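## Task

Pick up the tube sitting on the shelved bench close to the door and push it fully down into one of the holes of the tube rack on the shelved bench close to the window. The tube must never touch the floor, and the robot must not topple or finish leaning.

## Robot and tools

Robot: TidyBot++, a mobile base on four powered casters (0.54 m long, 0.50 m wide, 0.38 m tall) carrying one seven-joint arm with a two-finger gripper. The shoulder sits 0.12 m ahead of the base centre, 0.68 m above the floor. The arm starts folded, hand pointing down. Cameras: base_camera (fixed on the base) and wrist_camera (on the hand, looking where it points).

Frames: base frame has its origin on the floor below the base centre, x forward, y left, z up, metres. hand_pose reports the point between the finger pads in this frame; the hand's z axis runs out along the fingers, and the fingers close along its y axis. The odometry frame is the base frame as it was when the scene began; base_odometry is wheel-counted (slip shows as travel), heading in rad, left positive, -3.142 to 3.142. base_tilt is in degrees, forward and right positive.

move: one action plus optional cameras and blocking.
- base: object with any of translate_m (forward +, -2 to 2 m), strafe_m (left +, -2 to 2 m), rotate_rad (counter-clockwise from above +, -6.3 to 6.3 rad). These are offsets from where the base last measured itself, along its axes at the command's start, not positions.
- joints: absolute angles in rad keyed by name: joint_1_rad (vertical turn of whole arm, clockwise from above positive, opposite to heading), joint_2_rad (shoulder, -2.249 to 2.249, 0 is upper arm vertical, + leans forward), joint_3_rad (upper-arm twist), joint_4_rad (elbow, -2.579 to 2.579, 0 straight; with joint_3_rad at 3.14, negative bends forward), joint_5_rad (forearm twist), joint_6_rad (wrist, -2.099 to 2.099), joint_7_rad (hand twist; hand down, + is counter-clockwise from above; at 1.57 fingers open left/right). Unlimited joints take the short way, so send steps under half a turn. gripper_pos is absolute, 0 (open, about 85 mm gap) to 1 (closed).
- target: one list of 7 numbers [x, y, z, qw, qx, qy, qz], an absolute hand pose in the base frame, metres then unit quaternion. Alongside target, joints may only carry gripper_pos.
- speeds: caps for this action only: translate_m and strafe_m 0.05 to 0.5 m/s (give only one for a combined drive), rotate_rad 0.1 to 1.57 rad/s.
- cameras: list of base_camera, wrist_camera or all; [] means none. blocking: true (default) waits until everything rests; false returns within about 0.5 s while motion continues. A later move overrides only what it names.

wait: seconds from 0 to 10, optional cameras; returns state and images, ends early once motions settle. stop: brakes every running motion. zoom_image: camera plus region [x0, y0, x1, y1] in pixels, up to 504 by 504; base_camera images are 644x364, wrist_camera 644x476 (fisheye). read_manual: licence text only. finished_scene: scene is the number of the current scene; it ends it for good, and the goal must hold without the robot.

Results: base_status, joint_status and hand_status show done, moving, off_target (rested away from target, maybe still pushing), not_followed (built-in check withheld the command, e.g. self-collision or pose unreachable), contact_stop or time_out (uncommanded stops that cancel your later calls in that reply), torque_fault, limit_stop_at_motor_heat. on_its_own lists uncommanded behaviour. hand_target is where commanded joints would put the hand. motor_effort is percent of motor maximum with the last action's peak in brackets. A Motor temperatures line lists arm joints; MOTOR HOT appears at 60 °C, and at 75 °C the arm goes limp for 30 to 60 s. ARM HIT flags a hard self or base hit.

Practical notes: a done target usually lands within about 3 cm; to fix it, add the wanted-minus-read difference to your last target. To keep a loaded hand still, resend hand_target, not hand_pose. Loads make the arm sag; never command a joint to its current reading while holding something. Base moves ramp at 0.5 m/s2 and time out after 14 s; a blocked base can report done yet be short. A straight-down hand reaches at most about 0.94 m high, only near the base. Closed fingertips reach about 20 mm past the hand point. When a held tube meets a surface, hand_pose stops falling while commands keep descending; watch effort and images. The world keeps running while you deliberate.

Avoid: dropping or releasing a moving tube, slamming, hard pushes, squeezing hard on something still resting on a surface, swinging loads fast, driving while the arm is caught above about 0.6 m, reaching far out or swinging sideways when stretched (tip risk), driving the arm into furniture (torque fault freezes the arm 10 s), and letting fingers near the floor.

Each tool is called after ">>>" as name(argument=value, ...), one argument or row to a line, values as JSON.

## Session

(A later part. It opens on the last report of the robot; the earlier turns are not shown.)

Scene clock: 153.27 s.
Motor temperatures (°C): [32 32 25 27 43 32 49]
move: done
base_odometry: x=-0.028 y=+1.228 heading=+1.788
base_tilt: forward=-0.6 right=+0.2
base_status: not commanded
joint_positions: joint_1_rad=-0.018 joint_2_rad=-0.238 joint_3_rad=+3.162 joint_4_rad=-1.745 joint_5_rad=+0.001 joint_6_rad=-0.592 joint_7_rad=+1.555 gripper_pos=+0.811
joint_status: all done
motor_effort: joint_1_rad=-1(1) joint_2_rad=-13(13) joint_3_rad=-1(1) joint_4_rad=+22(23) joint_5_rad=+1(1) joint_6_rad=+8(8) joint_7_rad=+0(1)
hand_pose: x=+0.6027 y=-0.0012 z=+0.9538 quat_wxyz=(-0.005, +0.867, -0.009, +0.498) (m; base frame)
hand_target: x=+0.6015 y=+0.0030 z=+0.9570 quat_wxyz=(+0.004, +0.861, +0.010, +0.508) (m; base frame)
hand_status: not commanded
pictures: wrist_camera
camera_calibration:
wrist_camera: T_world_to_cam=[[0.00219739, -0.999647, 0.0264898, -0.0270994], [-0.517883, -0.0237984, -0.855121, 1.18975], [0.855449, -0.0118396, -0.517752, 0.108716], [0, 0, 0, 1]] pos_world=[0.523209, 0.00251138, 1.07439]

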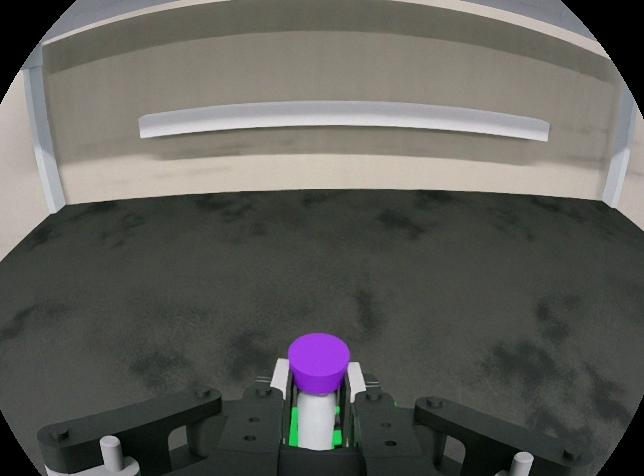

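>>> move(
  target=[0.6015, 0.003, 0.94, 0.004, 0.861, 0.010, 0.508],
  cameras=["wrist_camera"],
)

>>> zoom_image(
  camera="wrist_camera",
  region=[260, 360, 380, 460],
)

Scene clock: 155.00 s.
Motor temperatures (°C): [32 32 25 27 43 32 49]
move: done
base_odometry: x=-0.028 y=+1.228 heading=+1.788
base_tilt: forward=-0.6 right=+0.2
base_status: not commanded
joint_positions: joint_1_rad=-0.018 joint_2_rad=-0.241 joint_3_rad=+3.162 joint_4_rad=-1.801 joint_5_rad=+0.001 joint_6_rad=-0.540 joint_7_rad=+1.555 gripper_pos=+0.811
joint_status: not commanded
motor_effort: joint_1_rad=+0(1) joint_2_rad=-13(14) joint_3_rad=-1(1) joint_4_rad=+22(24) joint_5_rad=+1(1) joint_6_rad=+8(8) joint_7_rad=+0(1)
hand_pose: x=+0.6020 y=-0.0010 z=+0.9368 quat_wxyz=(-0.005, +0.867, -0.009, +0.498) (m; base frame)
hand_target: x=+0.6015 y=+0.0030 z=+0.9400 quat_wxyz=(+0.004, +0.861, +0.010, +0.508) (m; base frame)
hand_status: done (0.005 m and 2.8 deg from the pose sent, 0.014 m and 2.8 deg at the start)
pictures: wrist_camera
camera_calibration:
wrist_camera: T_world_to_cam=[[0.0024282, -0.999647, 0.0264709, -0.0266497], [-0.518142, -0.0238982, -0.854961, 1.17496], [0.855291, -0.0116397, -0.518017, 0.10084], [0, 0, 0, 1]] pos_world=[0.522611, 0.00261276, 1.05748]

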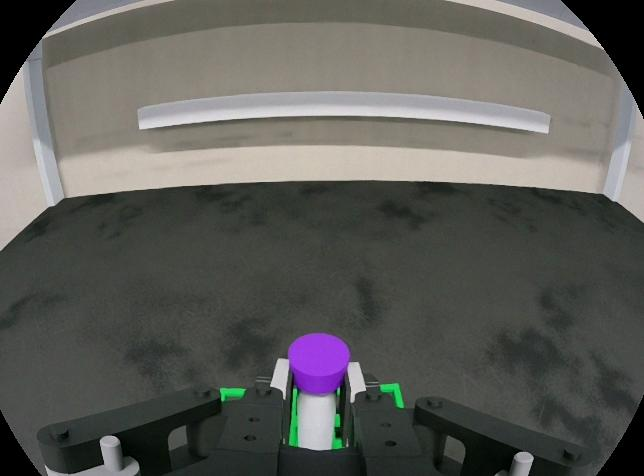

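Scaled by 4.200.

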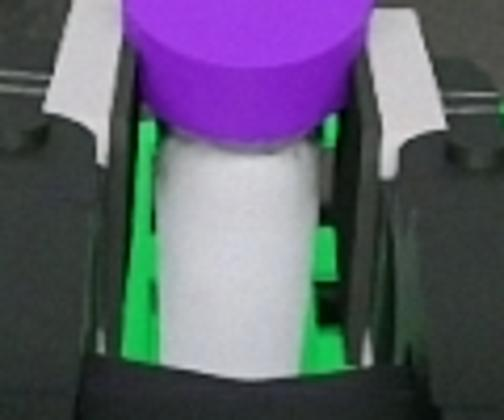

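>>> zoom_image(
  camera="wrist_camera",
  region=[210, 370, 430, 460],
)

Scaled by 2.291.

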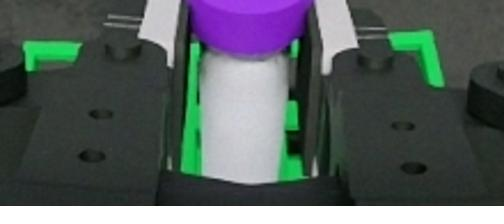

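>>> move(
  target=[0.6015, 0.003, 0.925, 0.004, 0.861, 0.010, 0.508],
  cameras=["wrist_camera"],
)

>>> zoom_image(
  camera="wrist_camera",
  region=[210, 340, 430, 460],
)

Scene clock: 158.27 s.
Motor temperatures (°C): [32 32 25 27 43 32 49]
move: done
base_odometry: x=-0.028 y=+1.228 heading=+1.788
base_tilt: forward=-0.6 right=+0.2
base_status: not commanded
joint_positions: joint_1_rad=-0.018 joint_2_rad=-0.242 joint_3_rad=+3.162 joint_4_rad=-1.847 joint_5_rad=+0.001 joint_6_rad=-0.490 joint_7_rad=+1.555 gripper_pos=+0.811
joint_status: not commanded
motor_effort: joint_1_rad=+0(1) joint_2_rad=-13(14) joint_3_rad=-1(1) joint_4_rad=+23(23) joint_5_rad=+1(1) joint_6_rad=+8(8) joint_7_rad=+0(1)
hand_pose: x=+0.6019 y=-0.0009 z=+0.9235 quat_wxyz=(-0.005, +0.866, -0.009, +0.499) (m; base frame)
hand_target: x=+0.6015 y=+0.0030 z=+0.9250 quat_wxyz=(+0.004, +0.861, +0.010, +0.508) (m; base frame)
hand_status: done (0.004 m and 2.7 deg from the pose sent, 0.012 m and 2.8 deg at the start)
pictures: wrist_camera
camera_calibration:
wrist_camera: T_world_to_cam=[[0.00232413, -0.999647, 0.0264811, -0.0261426], [-0.514765, -0.0238991, -0.856998, 1.16331], [0.857328, -0.0116398, -0.514639, 0.0897034], [0, 0, 0, 1]] pos_world=[0.521986, 0.00271277, 1.04381]

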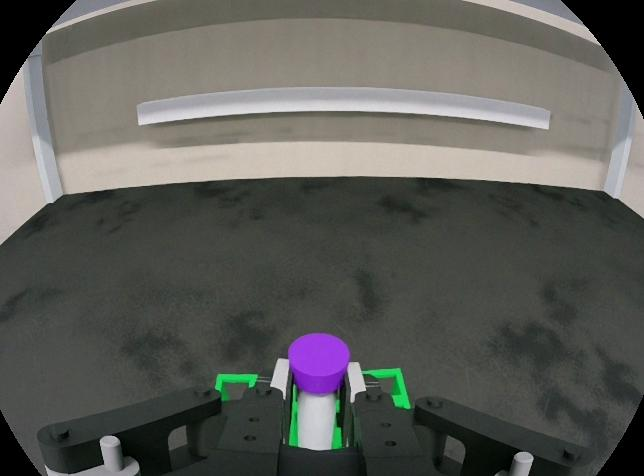

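Scaled by 2.291.

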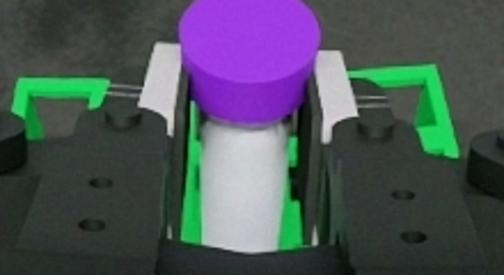

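>>> move(
  target=[0.6015, 0.003, 0.91, 0.004, 0.861, 0.010, 0.508],
  cameras=["wrist_camera"],
)

>>> zoom_image(
  camera="wrist_camera",
  region=[210, 320, 430, 460],
)

Scene clock: 159.53 s.
Motor temperatures (°C): [32 32 25 27 43 32 49]
move: done
base_odometry: x=-0.028 y=+1.228 heading=+1.788
base_tilt: forward=-0.6 right=+0.2
base_status: not commanded
joint_positions: joint_1_rad=-0.018 joint_2_rad=-0.242 joint_3_rad=+3.162 joint_4_rad=-1.894 joint_5_rad=+0.001 joint_6_rad=-0.442 joint_7_rad=+1.555 gripper_pos=+0.811
joint_status: not commanded
motor_effort: joint_1_rad=+0(1) joint_2_rad=-13(14) joint_3_rad=-1(1) joint_4_rad=+22(24) joint_5_rad=+1(1) joint_6_rad=+8(8) joint_7_rad=+0(1)
hand_pose: x=+0.6014 y=-0.0008 z=+0.9095 quat_wxyz=(-0.005, +0.866, -0.009, +0.500) (m; base frame)
hand_target: x=+0.6015 y=+0.0030 z=+0.9100 quat_wxyz=(+0.004, +0.861, +0.010, +0.508) (m; base frame)
hand_status: done (0.004 m and 2.6 deg from the pose sent, 0.014 m and 2.7 deg at the start)
pictures: wrist_camera
camera_calibration:
wrist_camera: T_world_to_cam=[[0.00235229, -0.999648, 0.0264358, -0.0256331], [-0.512881, -0.0239001, -0.858127, 1.15097], [0.858457, -0.0115399, -0.512756, 0.0804891], [0, 0, 0, 1]] pos_world=[0.521272, 0.00281303, 1.02962]

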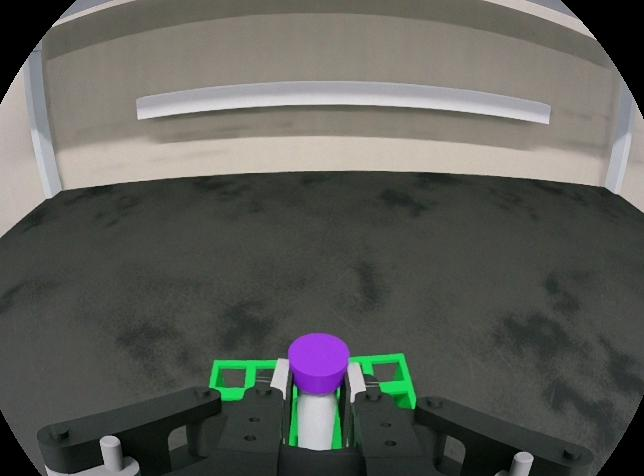

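Scaled by 2.291.

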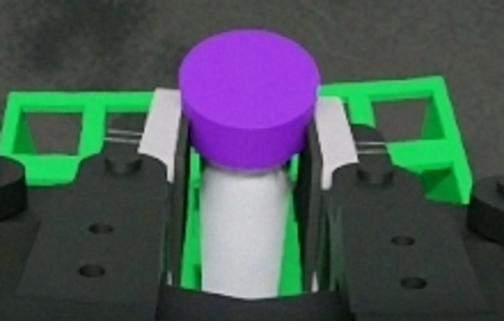

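>>> move(
  target=[0.6015, 0.003, 0.895, 0.004, 0.861, 0.010, 0.508],
  cameras=["wrist_camera"],
)

>>> zoom_image(
  camera="wrist_camera",
  region=[200, 300, 440, 460],
)

Scene clock: 161.83 s.
Motor temperatures (°C): [32 32 25 27 43 32 49]
move: done
base_odometry: x=-0.028 y=+1.228 heading=+1.788
base_tilt: forward=-0.6 right=+0.2
base_status: not commanded
joint_positions: joint_1_rad=-0.018 joint_2_rad=-0.242 joint_3_rad=+3.162 joint_4_rad=-1.939 joint_5_rad=+0.001 joint_6_rad=-0.392 joint_7_rad=+1.555 gripper_pos=+0.811
joint_status: not commanded
motor_effort: joint_1_rad=-1(1) joint_2_rad=-13(13) joint_3_rad=-1(1) joint_4_rad=+22(23) joint_5_rad=+1(1) joint_6_rad=+8(8) joint_7_rad=+0(1)
hand_pose: x=+0.6007 y=-0.0008 z=+0.8967 quat_wxyz=(-0.005, +0.865, -0.009, +0.502) (m; base frame)
hand_target: x=+0.6015 y=+0.0030 z=+0.8950 quat_wxyz=(+0.004, +0.861, +0.010, +0.508) (m; base frame)
hand_status: done (0.004 m and 2.5 deg from the pose sent, 0.015 m and 2.6 deg at the start)
pictures: wrist_camera
camera_calibration:
wrist_camera: T_world_to_cam=[[0.0022303, -0.999648, 0.0264467, -0.0251295], [-0.508916, -0.0239004, -0.860484, 1.13932], [0.860813, -0.01154, -0.50879, 0.0696213], [0, 0, 0, 1]] pos_world=[0.519944, 0.00291303, 1.01646]

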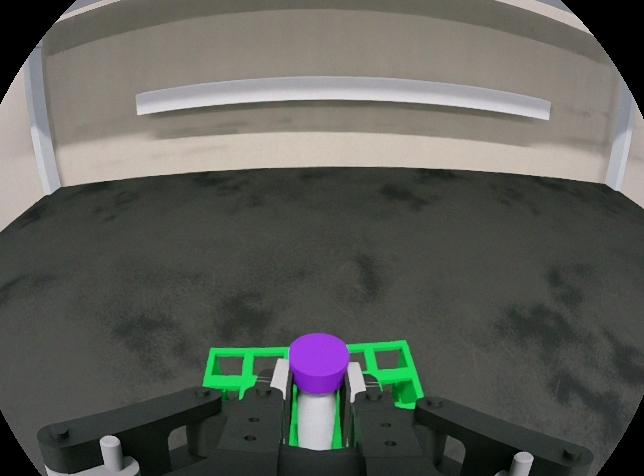

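Scaled by 2.100.

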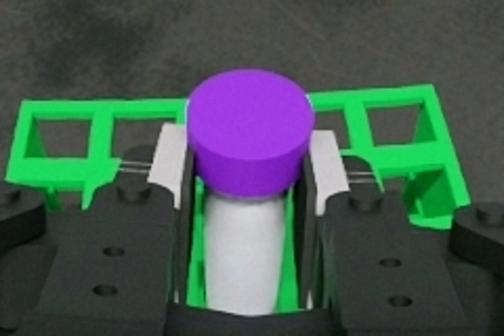

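>>> move(
  target=[0.6015, 0.003, 0.883, 0.0039, 0.8647, 0.0100, 0.5018],
  cameras=["wrist_camera"],
)

>>> zoom_image(
  camera="wrist_camera",
  region=[200, 300, 440, 460],
)

Scene clock: 163.63 s.
Motor temperatures (°C): [32 32 25 27 43 32 49]
move: done
base_odometry: x=-0.028 y=+1.228 heading=+1.788
base_tilt: forward=-0.6 right=+0.2
base_status: not commanded
joint_positions: joint_1_rad=-0.018 joint_2_rad=-0.242 joint_3_rad=+3.162 joint_4_rad=-1.958 joint_5_rad=+0.001 joint_6_rad=-0.377 joint_7_rad=+1.555 gripper_pos=+0.811
joint_status: not commanded
motor_effort: joint_1_rad=-1(1) joint_2_rad=-13(13) joint_3_rad=-1(1) joint_4_rad=+22(23) joint_5_rad=+1(1) joint_6_rad=+8(8) joint_7_rad=+0(1)
hand_pose: x=+0.5994 y=-0.0007 z=+0.8900 quat_wxyz=(-0.005, +0.865, -0.009, +0.501) (m; base frame)
hand_target: x=+0.6015 y=+0.0030 z=+0.8830 quat_wxyz=(+0.004, +0.865, +0.010, +0.502) (m; base frame)
hand_status: done (0.008 m and 2.4 deg from the pose sent, 0.014 m and 2.4 deg at the start)
pictures: wrist_camera
camera_calibration:
wrist_camera: T_world_to_cam=[[0.00231671, -0.999648, 0.0264367, -0.0249925], [-0.511762, -0.0238977, -0.858795, 1.13312], [0.859124, -0.0115397, -0.511637, 0.0708634], [0, 0, 0, 1]] pos_world=[0.519064, 0.00291301, 1.01003]

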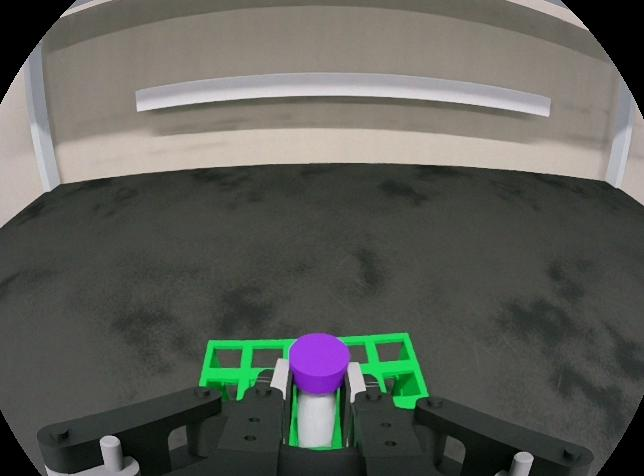

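Scaled by 2.100.

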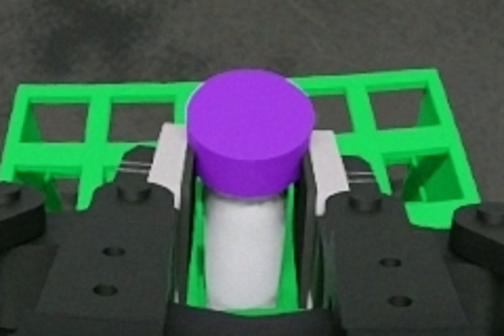

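>>> move(
  target=[0.6025, 0.003, 0.877, 0.0039, 0.8647, 0.0100, 0.5018],
  cameras=["wrist_camera"],
)

>>> zoom_image(
  camera="wrist_camera",
  region=[200, 300, 440, 460],
)

Scene clock: 164.63 s.
Motor temperatures (°C): [32 32 25 27 43 32 49]
move: done
base_odometry: x=-0.028 y=+1.228 heading=+1.788
base_tilt: forward=-0.6 right=+0.2
base_status: not commanded
joint_positions: joint_1_rad=-0.018 joint_2_rad=-0.242 joint_3_rad=+3.162 joint_4_rad=-1.973 joint_5_rad=+0.001 joint_6_rad=-0.355 joint_7_rad=+1.555 gripper_pos=+0.811
joint_status: not commanded
motor_effort: joint_1_rad=+0(1) joint_2_rad=-12(13) joint_3_rad=-1(1) joint_4_rad=+22(23) joint_5_rad=+1(1) joint_6_rad=+8(8) joint_7_rad=+0(1)
hand_pose: x=+0.5996 y=-0.0007 z=+0.8870 quat_wxyz=(-0.005, +0.864, -0.009, +0.504) (m; base frame)
hand_target: x=+0.6025 y=+0.0030 z=+0.8770 quat_wxyz=(+0.004, +0.865, +0.010, +0.502) (m; base frame)
hand_status: done (0.011 m and 2.4 deg from the pose sent, 0.014 m and 2.4 deg at the start)
pictures: wrist_camera
camera_calibration:
wrist_camera: T_world_to_cam=[[0.00219696, -0.999645, 0.0265406, -0.0249414], [-0.506168, -0.0240012, -0.862101, 1.1303], [0.862432, -0.01154, -0.506041, 0.0622117], [0, 0, 0, 1]] pos_world=[0.518523, 0.00291392, 1.00658]

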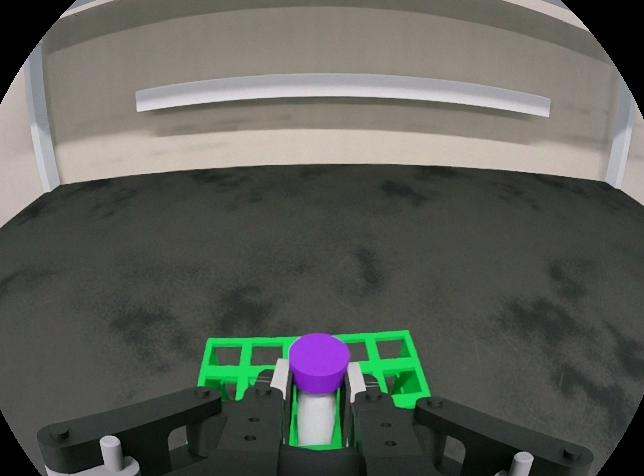

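Scaled by 2.100.

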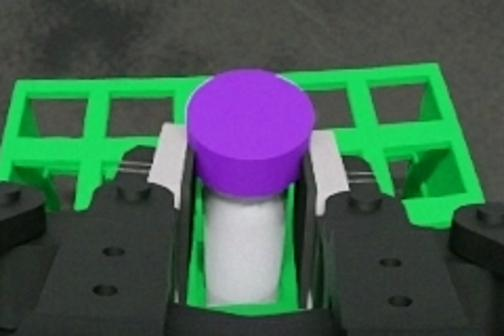

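>>> zoom_image(
  camera="wrist_camera",
  region=[270, 380, 370, 460],
)

Scaled by 5.040.

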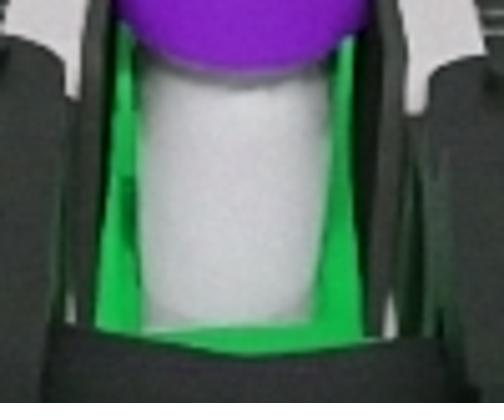

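>>> move(
  target=[0.6055, 0.003, 0.884, 0.0038, 0.8697, 0.0100, 0.4932],
  cameras=[],
)

>>> move(
  target=[0.6055, 0.003, 0.875, 0.0038, 0.8697, 0.0100, 0.4932],
  cameras=["wrist_camera"],
)

>>> zoom_image(
  camera="wrist_camera",
  region=[270, 380, 370, 460],
)

Scene clock: 167.73 s.
Motor temperatures (°C): [32 32 25 27 43 32 49]
move: done
base_odometry: x=-0.028 y=+1.228 heading=+1.788
base_tilt: forward=-0.6 right=+0.2
base_status: not commanded
joint_positions: joint_1_rad=-0.018 joint_2_rad=-0.236 joint_3_rad=+3.162 joint_4_rad=-1.960 joint_5_rad=+0.001 joint_6_rad=-0.371 joint_7_rad=+1.555 gripper_pos=+0.811
joint_status: not commanded
motor_effort: joint_1_rad=+0(1) joint_2_rad=-13(13) joint_3_rad=-1(1) joint_4_rad=+22(23) joint_5_rad=+1(1) joint_6_rad=+8(8) joint_7_rad=+0(1)
hand_pose: x=+0.6011 y=-0.0007 z=+0.8876 quat_wxyz=(-0.005, +0.866, -0.009, +0.500) (m; base frame)
hand_target: x=+0.6055 y=+0.0030 z=+0.8840 quat_wxyz=(+0.004, +0.870, +0.010, +0.493) (m; base frame)
hand_status: done (0.007 m and 2.5 deg from the pose sent, 0.008 m and 2.7 deg at the start)
pictures: none
No camera images: "cameras" was empty.

Scene clock: 168.33 s.
Motor temperatures (°C): [32 32 25 27 43 32 49]
move: done
base_odometry: x=-0.028 y=+1.228 heading=+1.788
base_tilt: forward=-0.6 right=+0.2
base_status: not commanded
joint_positions: joint_1_rad=-0.018 joint_2_rad=-0.234 joint_3_rad=+3.162 joint_4_rad=-1.965 joint_5_rad=+0.001 joint_6_rad=-0.362 joint_7_rad=+1.555 gripper_pos=+0.811
joint_status: not commanded
motor_effort: joint_1_rad=+0(1) joint_2_rad=-13(13) joint_3_rad=+0(1) joint_4_rad=+22(23) joint_5_rad=+1(1) joint_6_rad=+8(8) joint_7_rad=+0(1)
hand_pose: x=+0.6017 y=-0.0007 z=+0.8854 quat_wxyz=(-0.005, +0.866, -0.009, +0.500) (m; base frame)
hand_target: x=+0.6055 y=+0.0030 z=+0.8750 quat_wxyz=(+0.004, +0.870, +0.010, +0.493) (m; base frame)
hand_status: done (0.012 m and 2.5 deg from the pose sent, 0.014 m and 2.5 deg at the start)
pictures: wrist_camera
camera_calibration:
wrist_camera: T_world_to_cam=[[0.00245998, -0.999643, 0.0266067, -0.0250257], [-0.51307, -0.0240995, -0.858008, 1.13051], [0.858343, -0.0115404, -0.512946, 0.0681761], [0, 0, 0, 1]] pos_world=[0.521573, 0.00301478, 1.00562]

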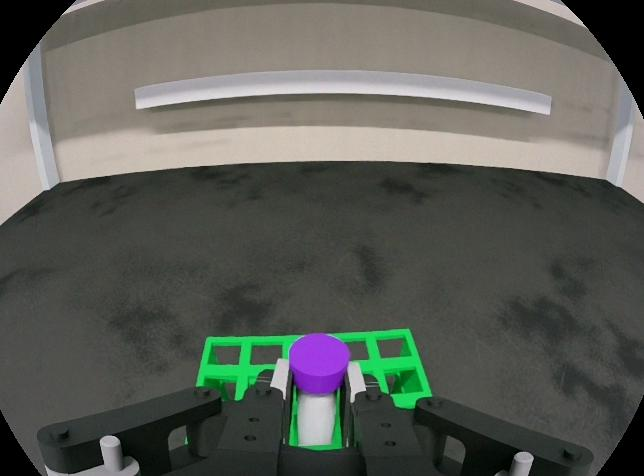

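Scaled by 5.040.

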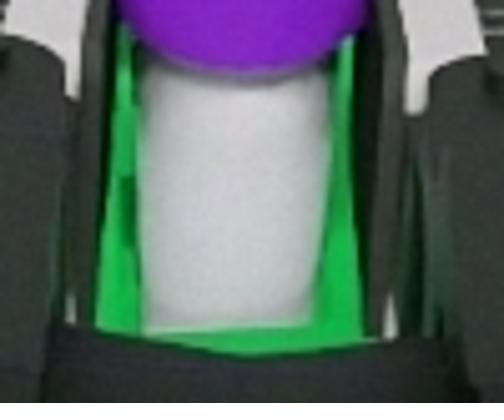

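>>> move(
  target=[0.6055, 0.003, 0.868, 0.0038, 0.8697, 0.0100, 0.4932],
  cameras=["wrist_camera"],
)

>>> zoom_image(
  camera="wrist_camera",
  region=[200, 320, 440, 460],
)

Scene clock: 169.70 s.
Motor temperatures (°C): [32 32 25 27 43 32 49]
move: done
base_odometry: x=-0.028 y=+1.228 heading=+1.788
base_tilt: forward=-0.6 right=+0.2
base_status: not commanded
joint_positions: joint_1_rad=-0.018 joint_2_rad=-0.232 joint_3_rad=+3.162 joint_4_rad=-1.976 joint_5_rad=+0.001 joint_6_rad=-0.348 joint_7_rad=+1.555 gripper_pos=+0.811
joint_status: not commanded
motor_effort: joint_1_rad=-1(1) joint_2_rad=-12(13) joint_3_rad=+0(1) joint_4_rad=+21(23) joint_5_rad=+1(1) joint_6_rad=+7(8) joint_7_rad=+0(1)
hand_pose: x=+0.6020 y=-0.0006 z=+0.8818 quat_wxyz=(-0.005, +0.866, -0.009, +0.501) (m; base frame)
hand_target: x=+0.6055 y=+0.0030 z=+0.8680 quat_wxyz=(+0.004, +0.870, +0.010, +0.493) (m; base frame)
hand_status: done (0.015 m and 2.6 deg from the pose sent, 0.018 m and 2.5 deg at the start)
pictures: wrist_camera
camera_calibration:
wrist_camera: T_world_to_cam=[[0.00234936, -0.999642, 0.0266606, -0.0249244], [-0.512263, -0.0241, -0.858491, 1.1275], [0.858826, -0.0116403, -0.512136, 0.0650512], [0, 0, 0, 1]] pos_world=[0.521768, 0.00301453, 1.00193]

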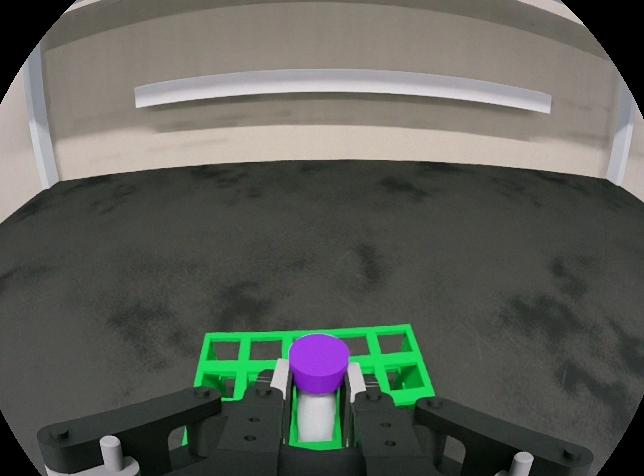

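Scaled by 2.100.

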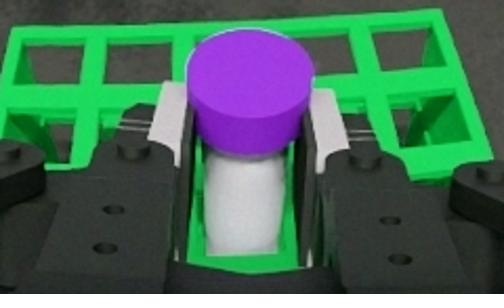

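>>> move(
  target=[0.6055, 0.003, 0.862, 0.0038, 0.8697, 0.0100, 0.4932],
  cameras=["wrist_camera"],
)

>>> zoom_image(
  camera="wrist_camera",
  region=[200, 320, 440, 460],
)

Scene clock: 170.77 s.
Motor temperatures (°C): [32 32 25 27 43 32 49]
move: done
base_odometry: x=-0.028 y=+1.228 heading=+1.788
base_tilt: forward=-0.6 right=+0.2
base_status: not commanded
joint_positions: joint_1_rad=-0.018 joint_2_rad=-0.232 joint_3_rad=+3.162 joint_4_rad=-1.985 joint_5_rad=+0.001 joint_6_rad=-0.329 joint_7_rad=+1.555 gripper_pos=+0.811
joint_status: not commanded
motor_effort: joint_1_rad=-1(1) joint_2_rad=-12(13) joint_3_rad=-1(1) joint_4_rad=+21(22) joint_5_rad=+1(1) joint_6_rad=+7(8) joint_7_rad=+1(1)
hand_pose: x=+0.6032 y=-0.0006 z=+0.8817 quat_wxyz=(-0.005, +0.863, -0.009, +0.505) (m; base frame)
hand_target: x=+0.6055 y=+0.0030 z=+0.8620 quat_wxyz=(+0.004, +0.870, +0.010, +0.493) (m; base frame)
hand_status: done (0.020 m and 2.8 deg from the pose sent, 0.020 m and 2.6 deg at the start)
pictures: wrist_camera
camera_calibration:
wrist_camera: T_world_to_cam=[[0.00208133, -0.999642, 0.0266827, -0.0247817], [-0.503623, -0.0240997, -0.863587, 1.12726], [0.863921, -0.0116406, -0.503492, 0.0533168], [0, 0, 0, 1]] pos_world=[0.521705, 0.00301453, 1.001]

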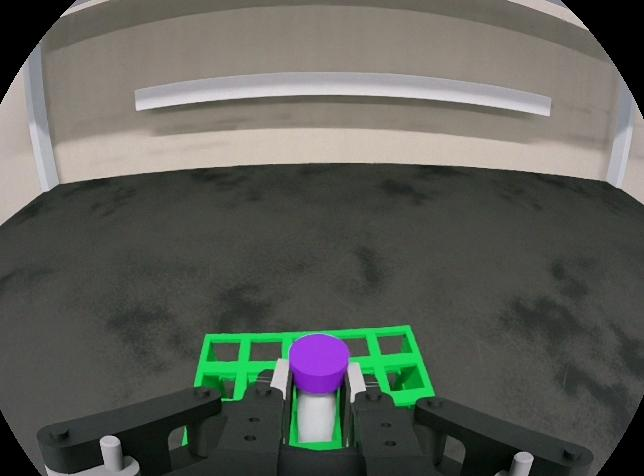

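Scaled by 2.100.

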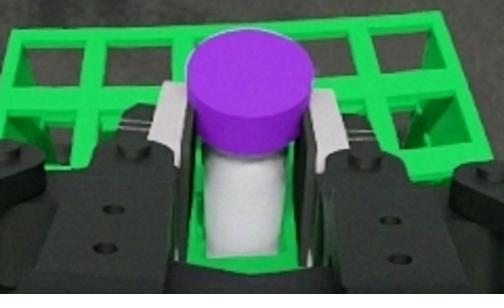

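>>> move(
  target=[0.6055, 0.003, 0.877, 0.0038, 0.8697, 0.0100, 0.4932],
  cameras=["wrist_camera"],
)

>>> zoom_image(
  camera="wrist_camera",
  region=[200, 320, 440, 460],
)

Scene clock: 172.13 s.
Motor temperatures (°C): [32 32 25 27 43 32 49]
move: done
base_odometry: x=-0.028 y=+1.228 heading=+1.788
base_tilt: forward=-0.6 right=+0.2
base_status: not commanded
joint_positions: joint_1_rad=-0.018 joint_2_rad=-0.232 joint_3_rad=+3.162 joint_4_rad=-1.977 joint_5_rad=+0.001 joint_6_rad=-0.346 joint_7_rad=+1.555 gripper_pos=+0.811
joint_status: not commanded
motor_effort: joint_1_rad=-1(1) joint_2_rad=-12(13) joint_3_rad=-1(1) joint_4_rad=+21(22) joint_5_rad=+1(1) joint_6_rad=+7(8) joint_7_rad=-1(1)
hand_pose: x=+0.6023 y=-0.0006 z=+0.8819 quat_wxyz=(-0.005, +0.865, -0.009, +0.501) (m; base frame)
hand_target: x=+0.6055 y=+0.0030 z=+0.8770 quat_wxyz=(+0.004, +0.870, +0.010, +0.493) (m; base frame)
hand_status: done (0.007 m and 2.6 deg from the pose sent, 0.006 m and 2.8 deg at the start)
pictures: wrist_camera
camera_calibration:
wrist_camera: T_world_to_cam=[[0.00230937, -0.999642, 0.0266633, -0.0249041], [-0.510996, -0.0240991, -0.859245, 1.12757], [0.85958, -0.0116405, -0.510868, 0.0632633], [0, 0, 0, 1]] pos_world=[0.521859, 0.00301452, 1.00184]

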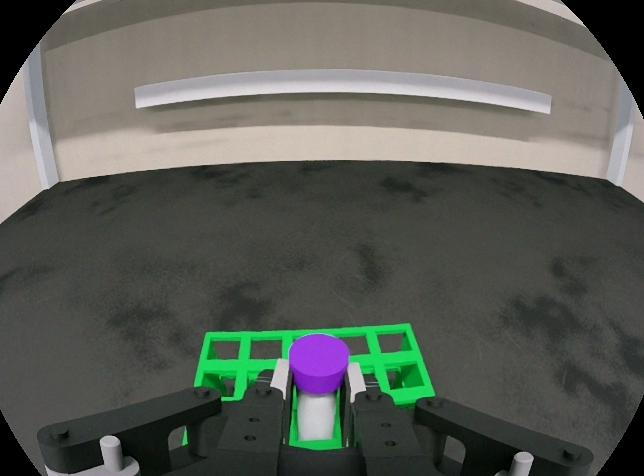

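Scaled by 2.100.

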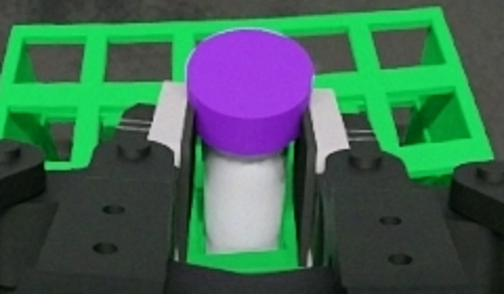

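>>> move(
  joints={"gripper_pos": 0.76},
  cameras=["wrist_camera"],
)

>>> zoom_image(
  camera="wrist_camera",
  region=[200, 320, 440, 460],
)

Scene clock: 173.13 s.
Motor temperatures (°C): [32 32 25 27 43 32 49]
move: done
base_odometry: x=-0.028 y=+1.228 heading=+1.788
base_tilt: forward=-0.6 right=+0.2
base_status: not commanded
joint_positions: joint_1_rad=-0.018 joint_2_rad=-0.231 joint_3_rad=+3.162 joint_4_rad=-1.977 joint_5_rad=+0.001 joint_6_rad=-0.346 joint_7_rad=+1.555 gripper_pos=+0.760
joint_status: all done
motor_effort: joint_1_rad=-1(1) joint_2_rad=-13(13) joint_3_rad=-1(1) joint_4_rad=+22(23) joint_5_rad=+1(1) joint_6_rad=+8(8) joint_7_rad=+0(1)
hand_pose: x=+0.6024 y=-0.0006 z=+0.8817 quat_wxyz=(-0.005, +0.865, -0.009, +0.501) (m; base frame)
hand_target: x=+0.6055 y=+0.0030 z=+0.8770 quat_wxyz=(+0.004, +0.870, +0.010, +0.493) (m; base frame)
hand_status: not commanded
pictures: wrist_camera
camera_calibration:
wrist_camera: T_world_to_cam=[[0.00231818, -0.999642, 0.0266632, -0.024906], [-0.511261, -0.0240998, -0.859087, 1.12751], [0.859422, -0.0116403, -0.511134, 0.0634723], [0, 0, 0, 1]] pos_world=[0.521961, 0.00301453, 1.00174]

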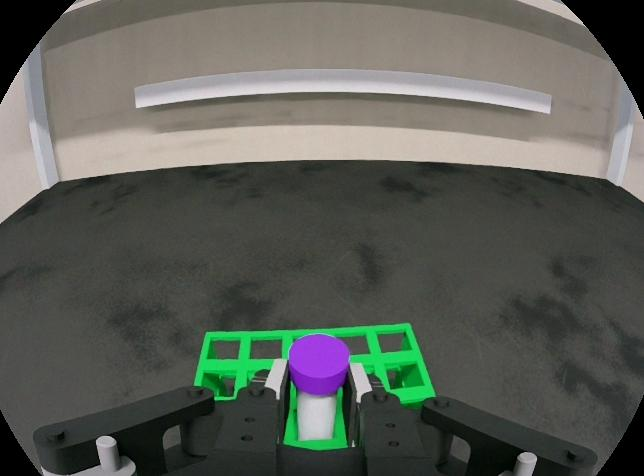

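Scaled by 2.100.

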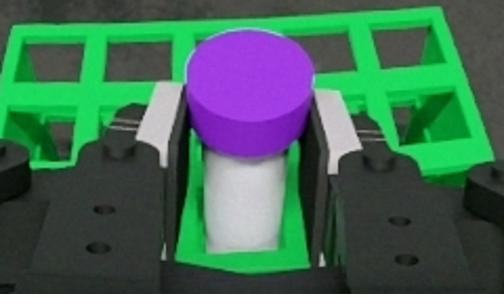

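>>> move(
  joints={"gripper_pos": 0.45},
  cameras=[],
)

>>> move(
  target=[0.6055, 0.003, 0.94, 0.0038, 0.8697, 0.0100, 0.4932],
  cameras=["wrist_camera"],
)

>>> zoom_image(
  camera="wrist_camera",
  region=[200, 320, 440, 476],
)

Scene clock: 174.40 s.
Motor temperatures (°C): [32 31 25 27 43 32 49]
move: done
base_odometry: x=-0.028 y=+1.228 heading=+1.788
base_tilt: forward=-0.6 right=+0.2
base_status: not commanded
joint_positions: joint_1_rad=-0.018 joint_2_rad=-0.231 joint_3_rad=+3.162 joint_4_rad=-1.977 joint_5_rad=+0.001 joint_6_rad=-0.346 joint_7_rad=+1.555 gripper_pos=+0.450
joint_status: all done
motor_effort: joint_1_rad=+0(1) joint_2_rad=-13(13) joint_3_rad=+0(1) joint_4_rad=+22(22) joint_5_rad=+1(1) joint_6_rad=+8(8) joint_7_rad=+0(1)
hand_pose: x=+0.6024 y=-0.0006 z=+0.8817 quat_wxyz=(-0.005, +0.865, -0.009, +0.501) (m; base frame)
hand_target: x=+0.6055 y=+0.0030 z=+0.8770 quat_wxyz=(+0.004, +0.870, +0.010, +0.493) (m; base frame)
hand_status: not commanded
pictures: none
No camera images: "cameras" was empty.

Scene clock: 175.63 s.
Motor temperatures (°C): [32 31 25 27 43 32 49]
move: done
base_odometry: x=-0.028 y=+1.228 heading=+1.788
base_tilt: forward=-0.6 right=+0.2
base_status: not commanded
joint_positions: joint_1_rad=-0.018 joint_2_rad=-0.231 joint_3_rad=+3.162 joint_4_rad=-1.797 joint_5_rad=+0.001 joint_6_rad=-0.524 joint_7_rad=+1.555 gripper_pos=+0.450
joint_status: not commanded
motor_effort: joint_1_rad=-1(1) joint_2_rad=-13(14) joint_3_rad=-1(1) joint_4_rad=+23(23) joint_5_rad=+1(1) joint_6_rad=+8(8) joint_7_rad=+0(1)
hand_pose: x=+0.6074 y=-0.0010 z=+0.9384 quat_wxyz=(-0.005, +0.865, -0.009, +0.502) (m; base frame)
hand_target: x=+0.6055 y=+0.0030 z=+0.9399 quat_wxyz=(+0.004, +0.870, +0.010, +0.493) (m; base frame)
hand_status: done (0.005 m and 2.6 deg from the pose sent, 0.059 m and 2.6 deg at the start)
pictures: wrist_camera
camera_calibration:
wrist_camera: T_world_to_cam=[[0.00205924, -0.999642, 0.0266817, -0.0266086], [-0.510116, -0.0239992, -0.859771, 1.17867], [0.860103, -0.0118403, -0.509983, 0.0865714], [0, 0, 0, 1]] pos_world=[0.526853, 0.00271314, 1.05825]

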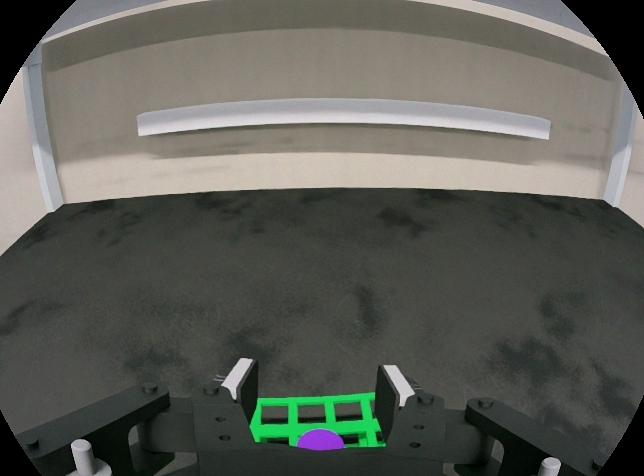

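Scaled by 2.100.

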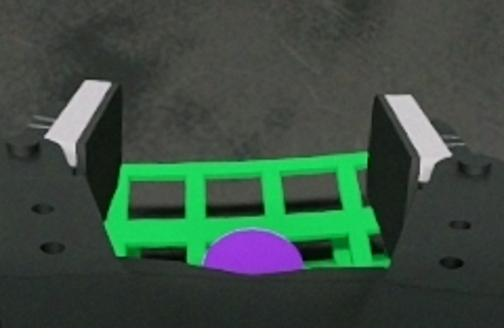

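>>> move(
  target=[0.6055, 0.003, 0.98, 0.0038, 0.8697, 0.0100, 0.4932],
  cameras=[],
)

>>> move(
  base={"translate_m": -0.25},
  speeds={"translate_m": 0.3},
  cameras=["wrist_camera"],
)

>>> zoom_image(
  camera="wrist_camera",
  region=[240, 260, 400, 400],
)

Scene clock: 177.30 s.
Motor temperatures (°C): [32 31 25 27 43 32 49]
move: done
base_odometry: x=-0.028 y=+1.228 heading=+1.788
base_tilt: forward=-0.6 right=+0.2
base_status: not commanded
joint_positions: joint_1_rad=-0.018 joint_2_rad=-0.231 joint_3_rad=+3.162 joint_4_rad=-1.662 joint_5_rad=+0.001 joint_6_rad=-0.651 joint_7_rad=+1.555 gripper_pos=+0.450
joint_status: not commanded
motor_effort: joint_1_rad=-1(1) joint_2_rad=-13(14) joint_3_rad=-1(1) joint_4_rad=+22(24) joint_5_rad=+1(1) joint_6_rad=+8(8) joint_7_rad=+1(1)
hand_pose: x=+0.6057 y=-0.0012 z=+0.9830 quat_wxyz=(-0.005, +0.863, -0.009, +0.505) (m; base frame)
hand_target: x=+0.6055 y=+0.0030 z=+0.9800 quat_wxyz=(+0.004, +0.870, +0.010, +0.493) (m; base frame)
hand_status: done (0.005 m and 2.9 deg from the pose sent, 0.042 m and 2.6 deg at the start)
pictures: none
No camera images: "cameras" was empty.

Scene clock: 179.13 s.
Motor temperatures (°C): [32 31 25 27 43 32 49]
move: done
base_odometry: x=+0.026 y=+0.984 heading=+1.788
base_tilt: forward=-0.7 right=+0.2
base_status: done
joint_positions: joint_1_rad=-0.018 joint_2_rad=-0.228 joint_3_rad=+3.161 joint_4_rad=-1.662 joint_5_rad=+0.001 joint_6_rad=-0.656 joint_7_rad=+1.555 gripper_pos=+0.450
joint_status: not commanded
motor_effort: joint_1_rad=+0(2) joint_2_rad=-13(16) joint_3_rad=-1(2) joint_4_rad=+22(23) joint_5_rad=+1(2) joint_6_rad=+8(8) joint_7_rad=+0(1)
hand_pose: x=+0.6059 y=-0.0006 z=+0.9802 quat_wxyz=(-0.005, +0.865, -0.008, +0.502) (m; base frame)
hand_target: x=+0.6055 y=+0.0030 z=+0.9800 quat_wxyz=(+0.004, +0.870, +0.010, +0.493) (m; base frame)
hand_status: not commanded
pictures: wrist_camera
camera_calibration:
wrist_camera: T_world_to_cam=[[0.00291692, -0.999632, 0.0269801, -0.0281918], [-0.509669, -0.0246991, -0.860016, 1.21384], [0.860365, -0.0112423, -0.509554, 0.108663], [0, 0, 0, 1]] pos_world=[0.525248, 0.00302079, 1.10005]

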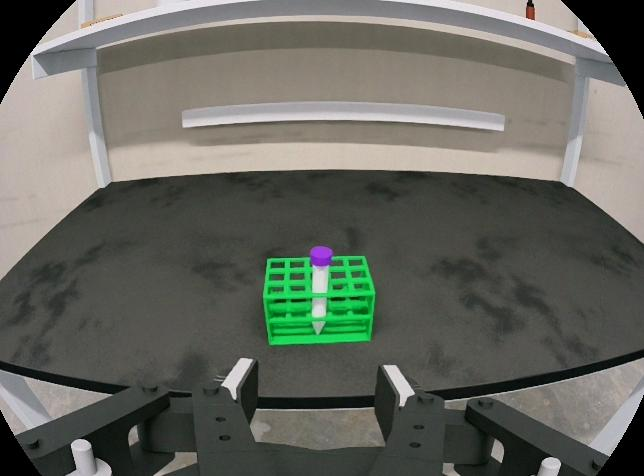

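Scaled by 3.150.

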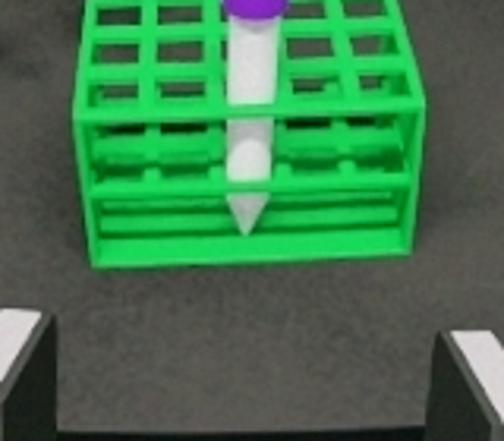

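>>> zoom_image(
  camera="wrist_camera",
  region=[290, 290, 350, 350],
)

Scaled by 8.400.

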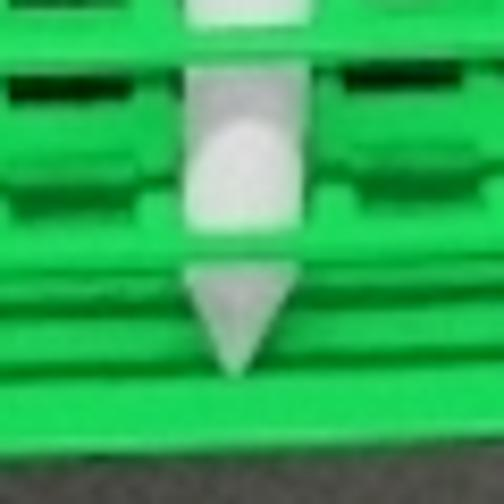

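>>> finished_scene(
  scene=1,
)

The scene is finished: the task was done.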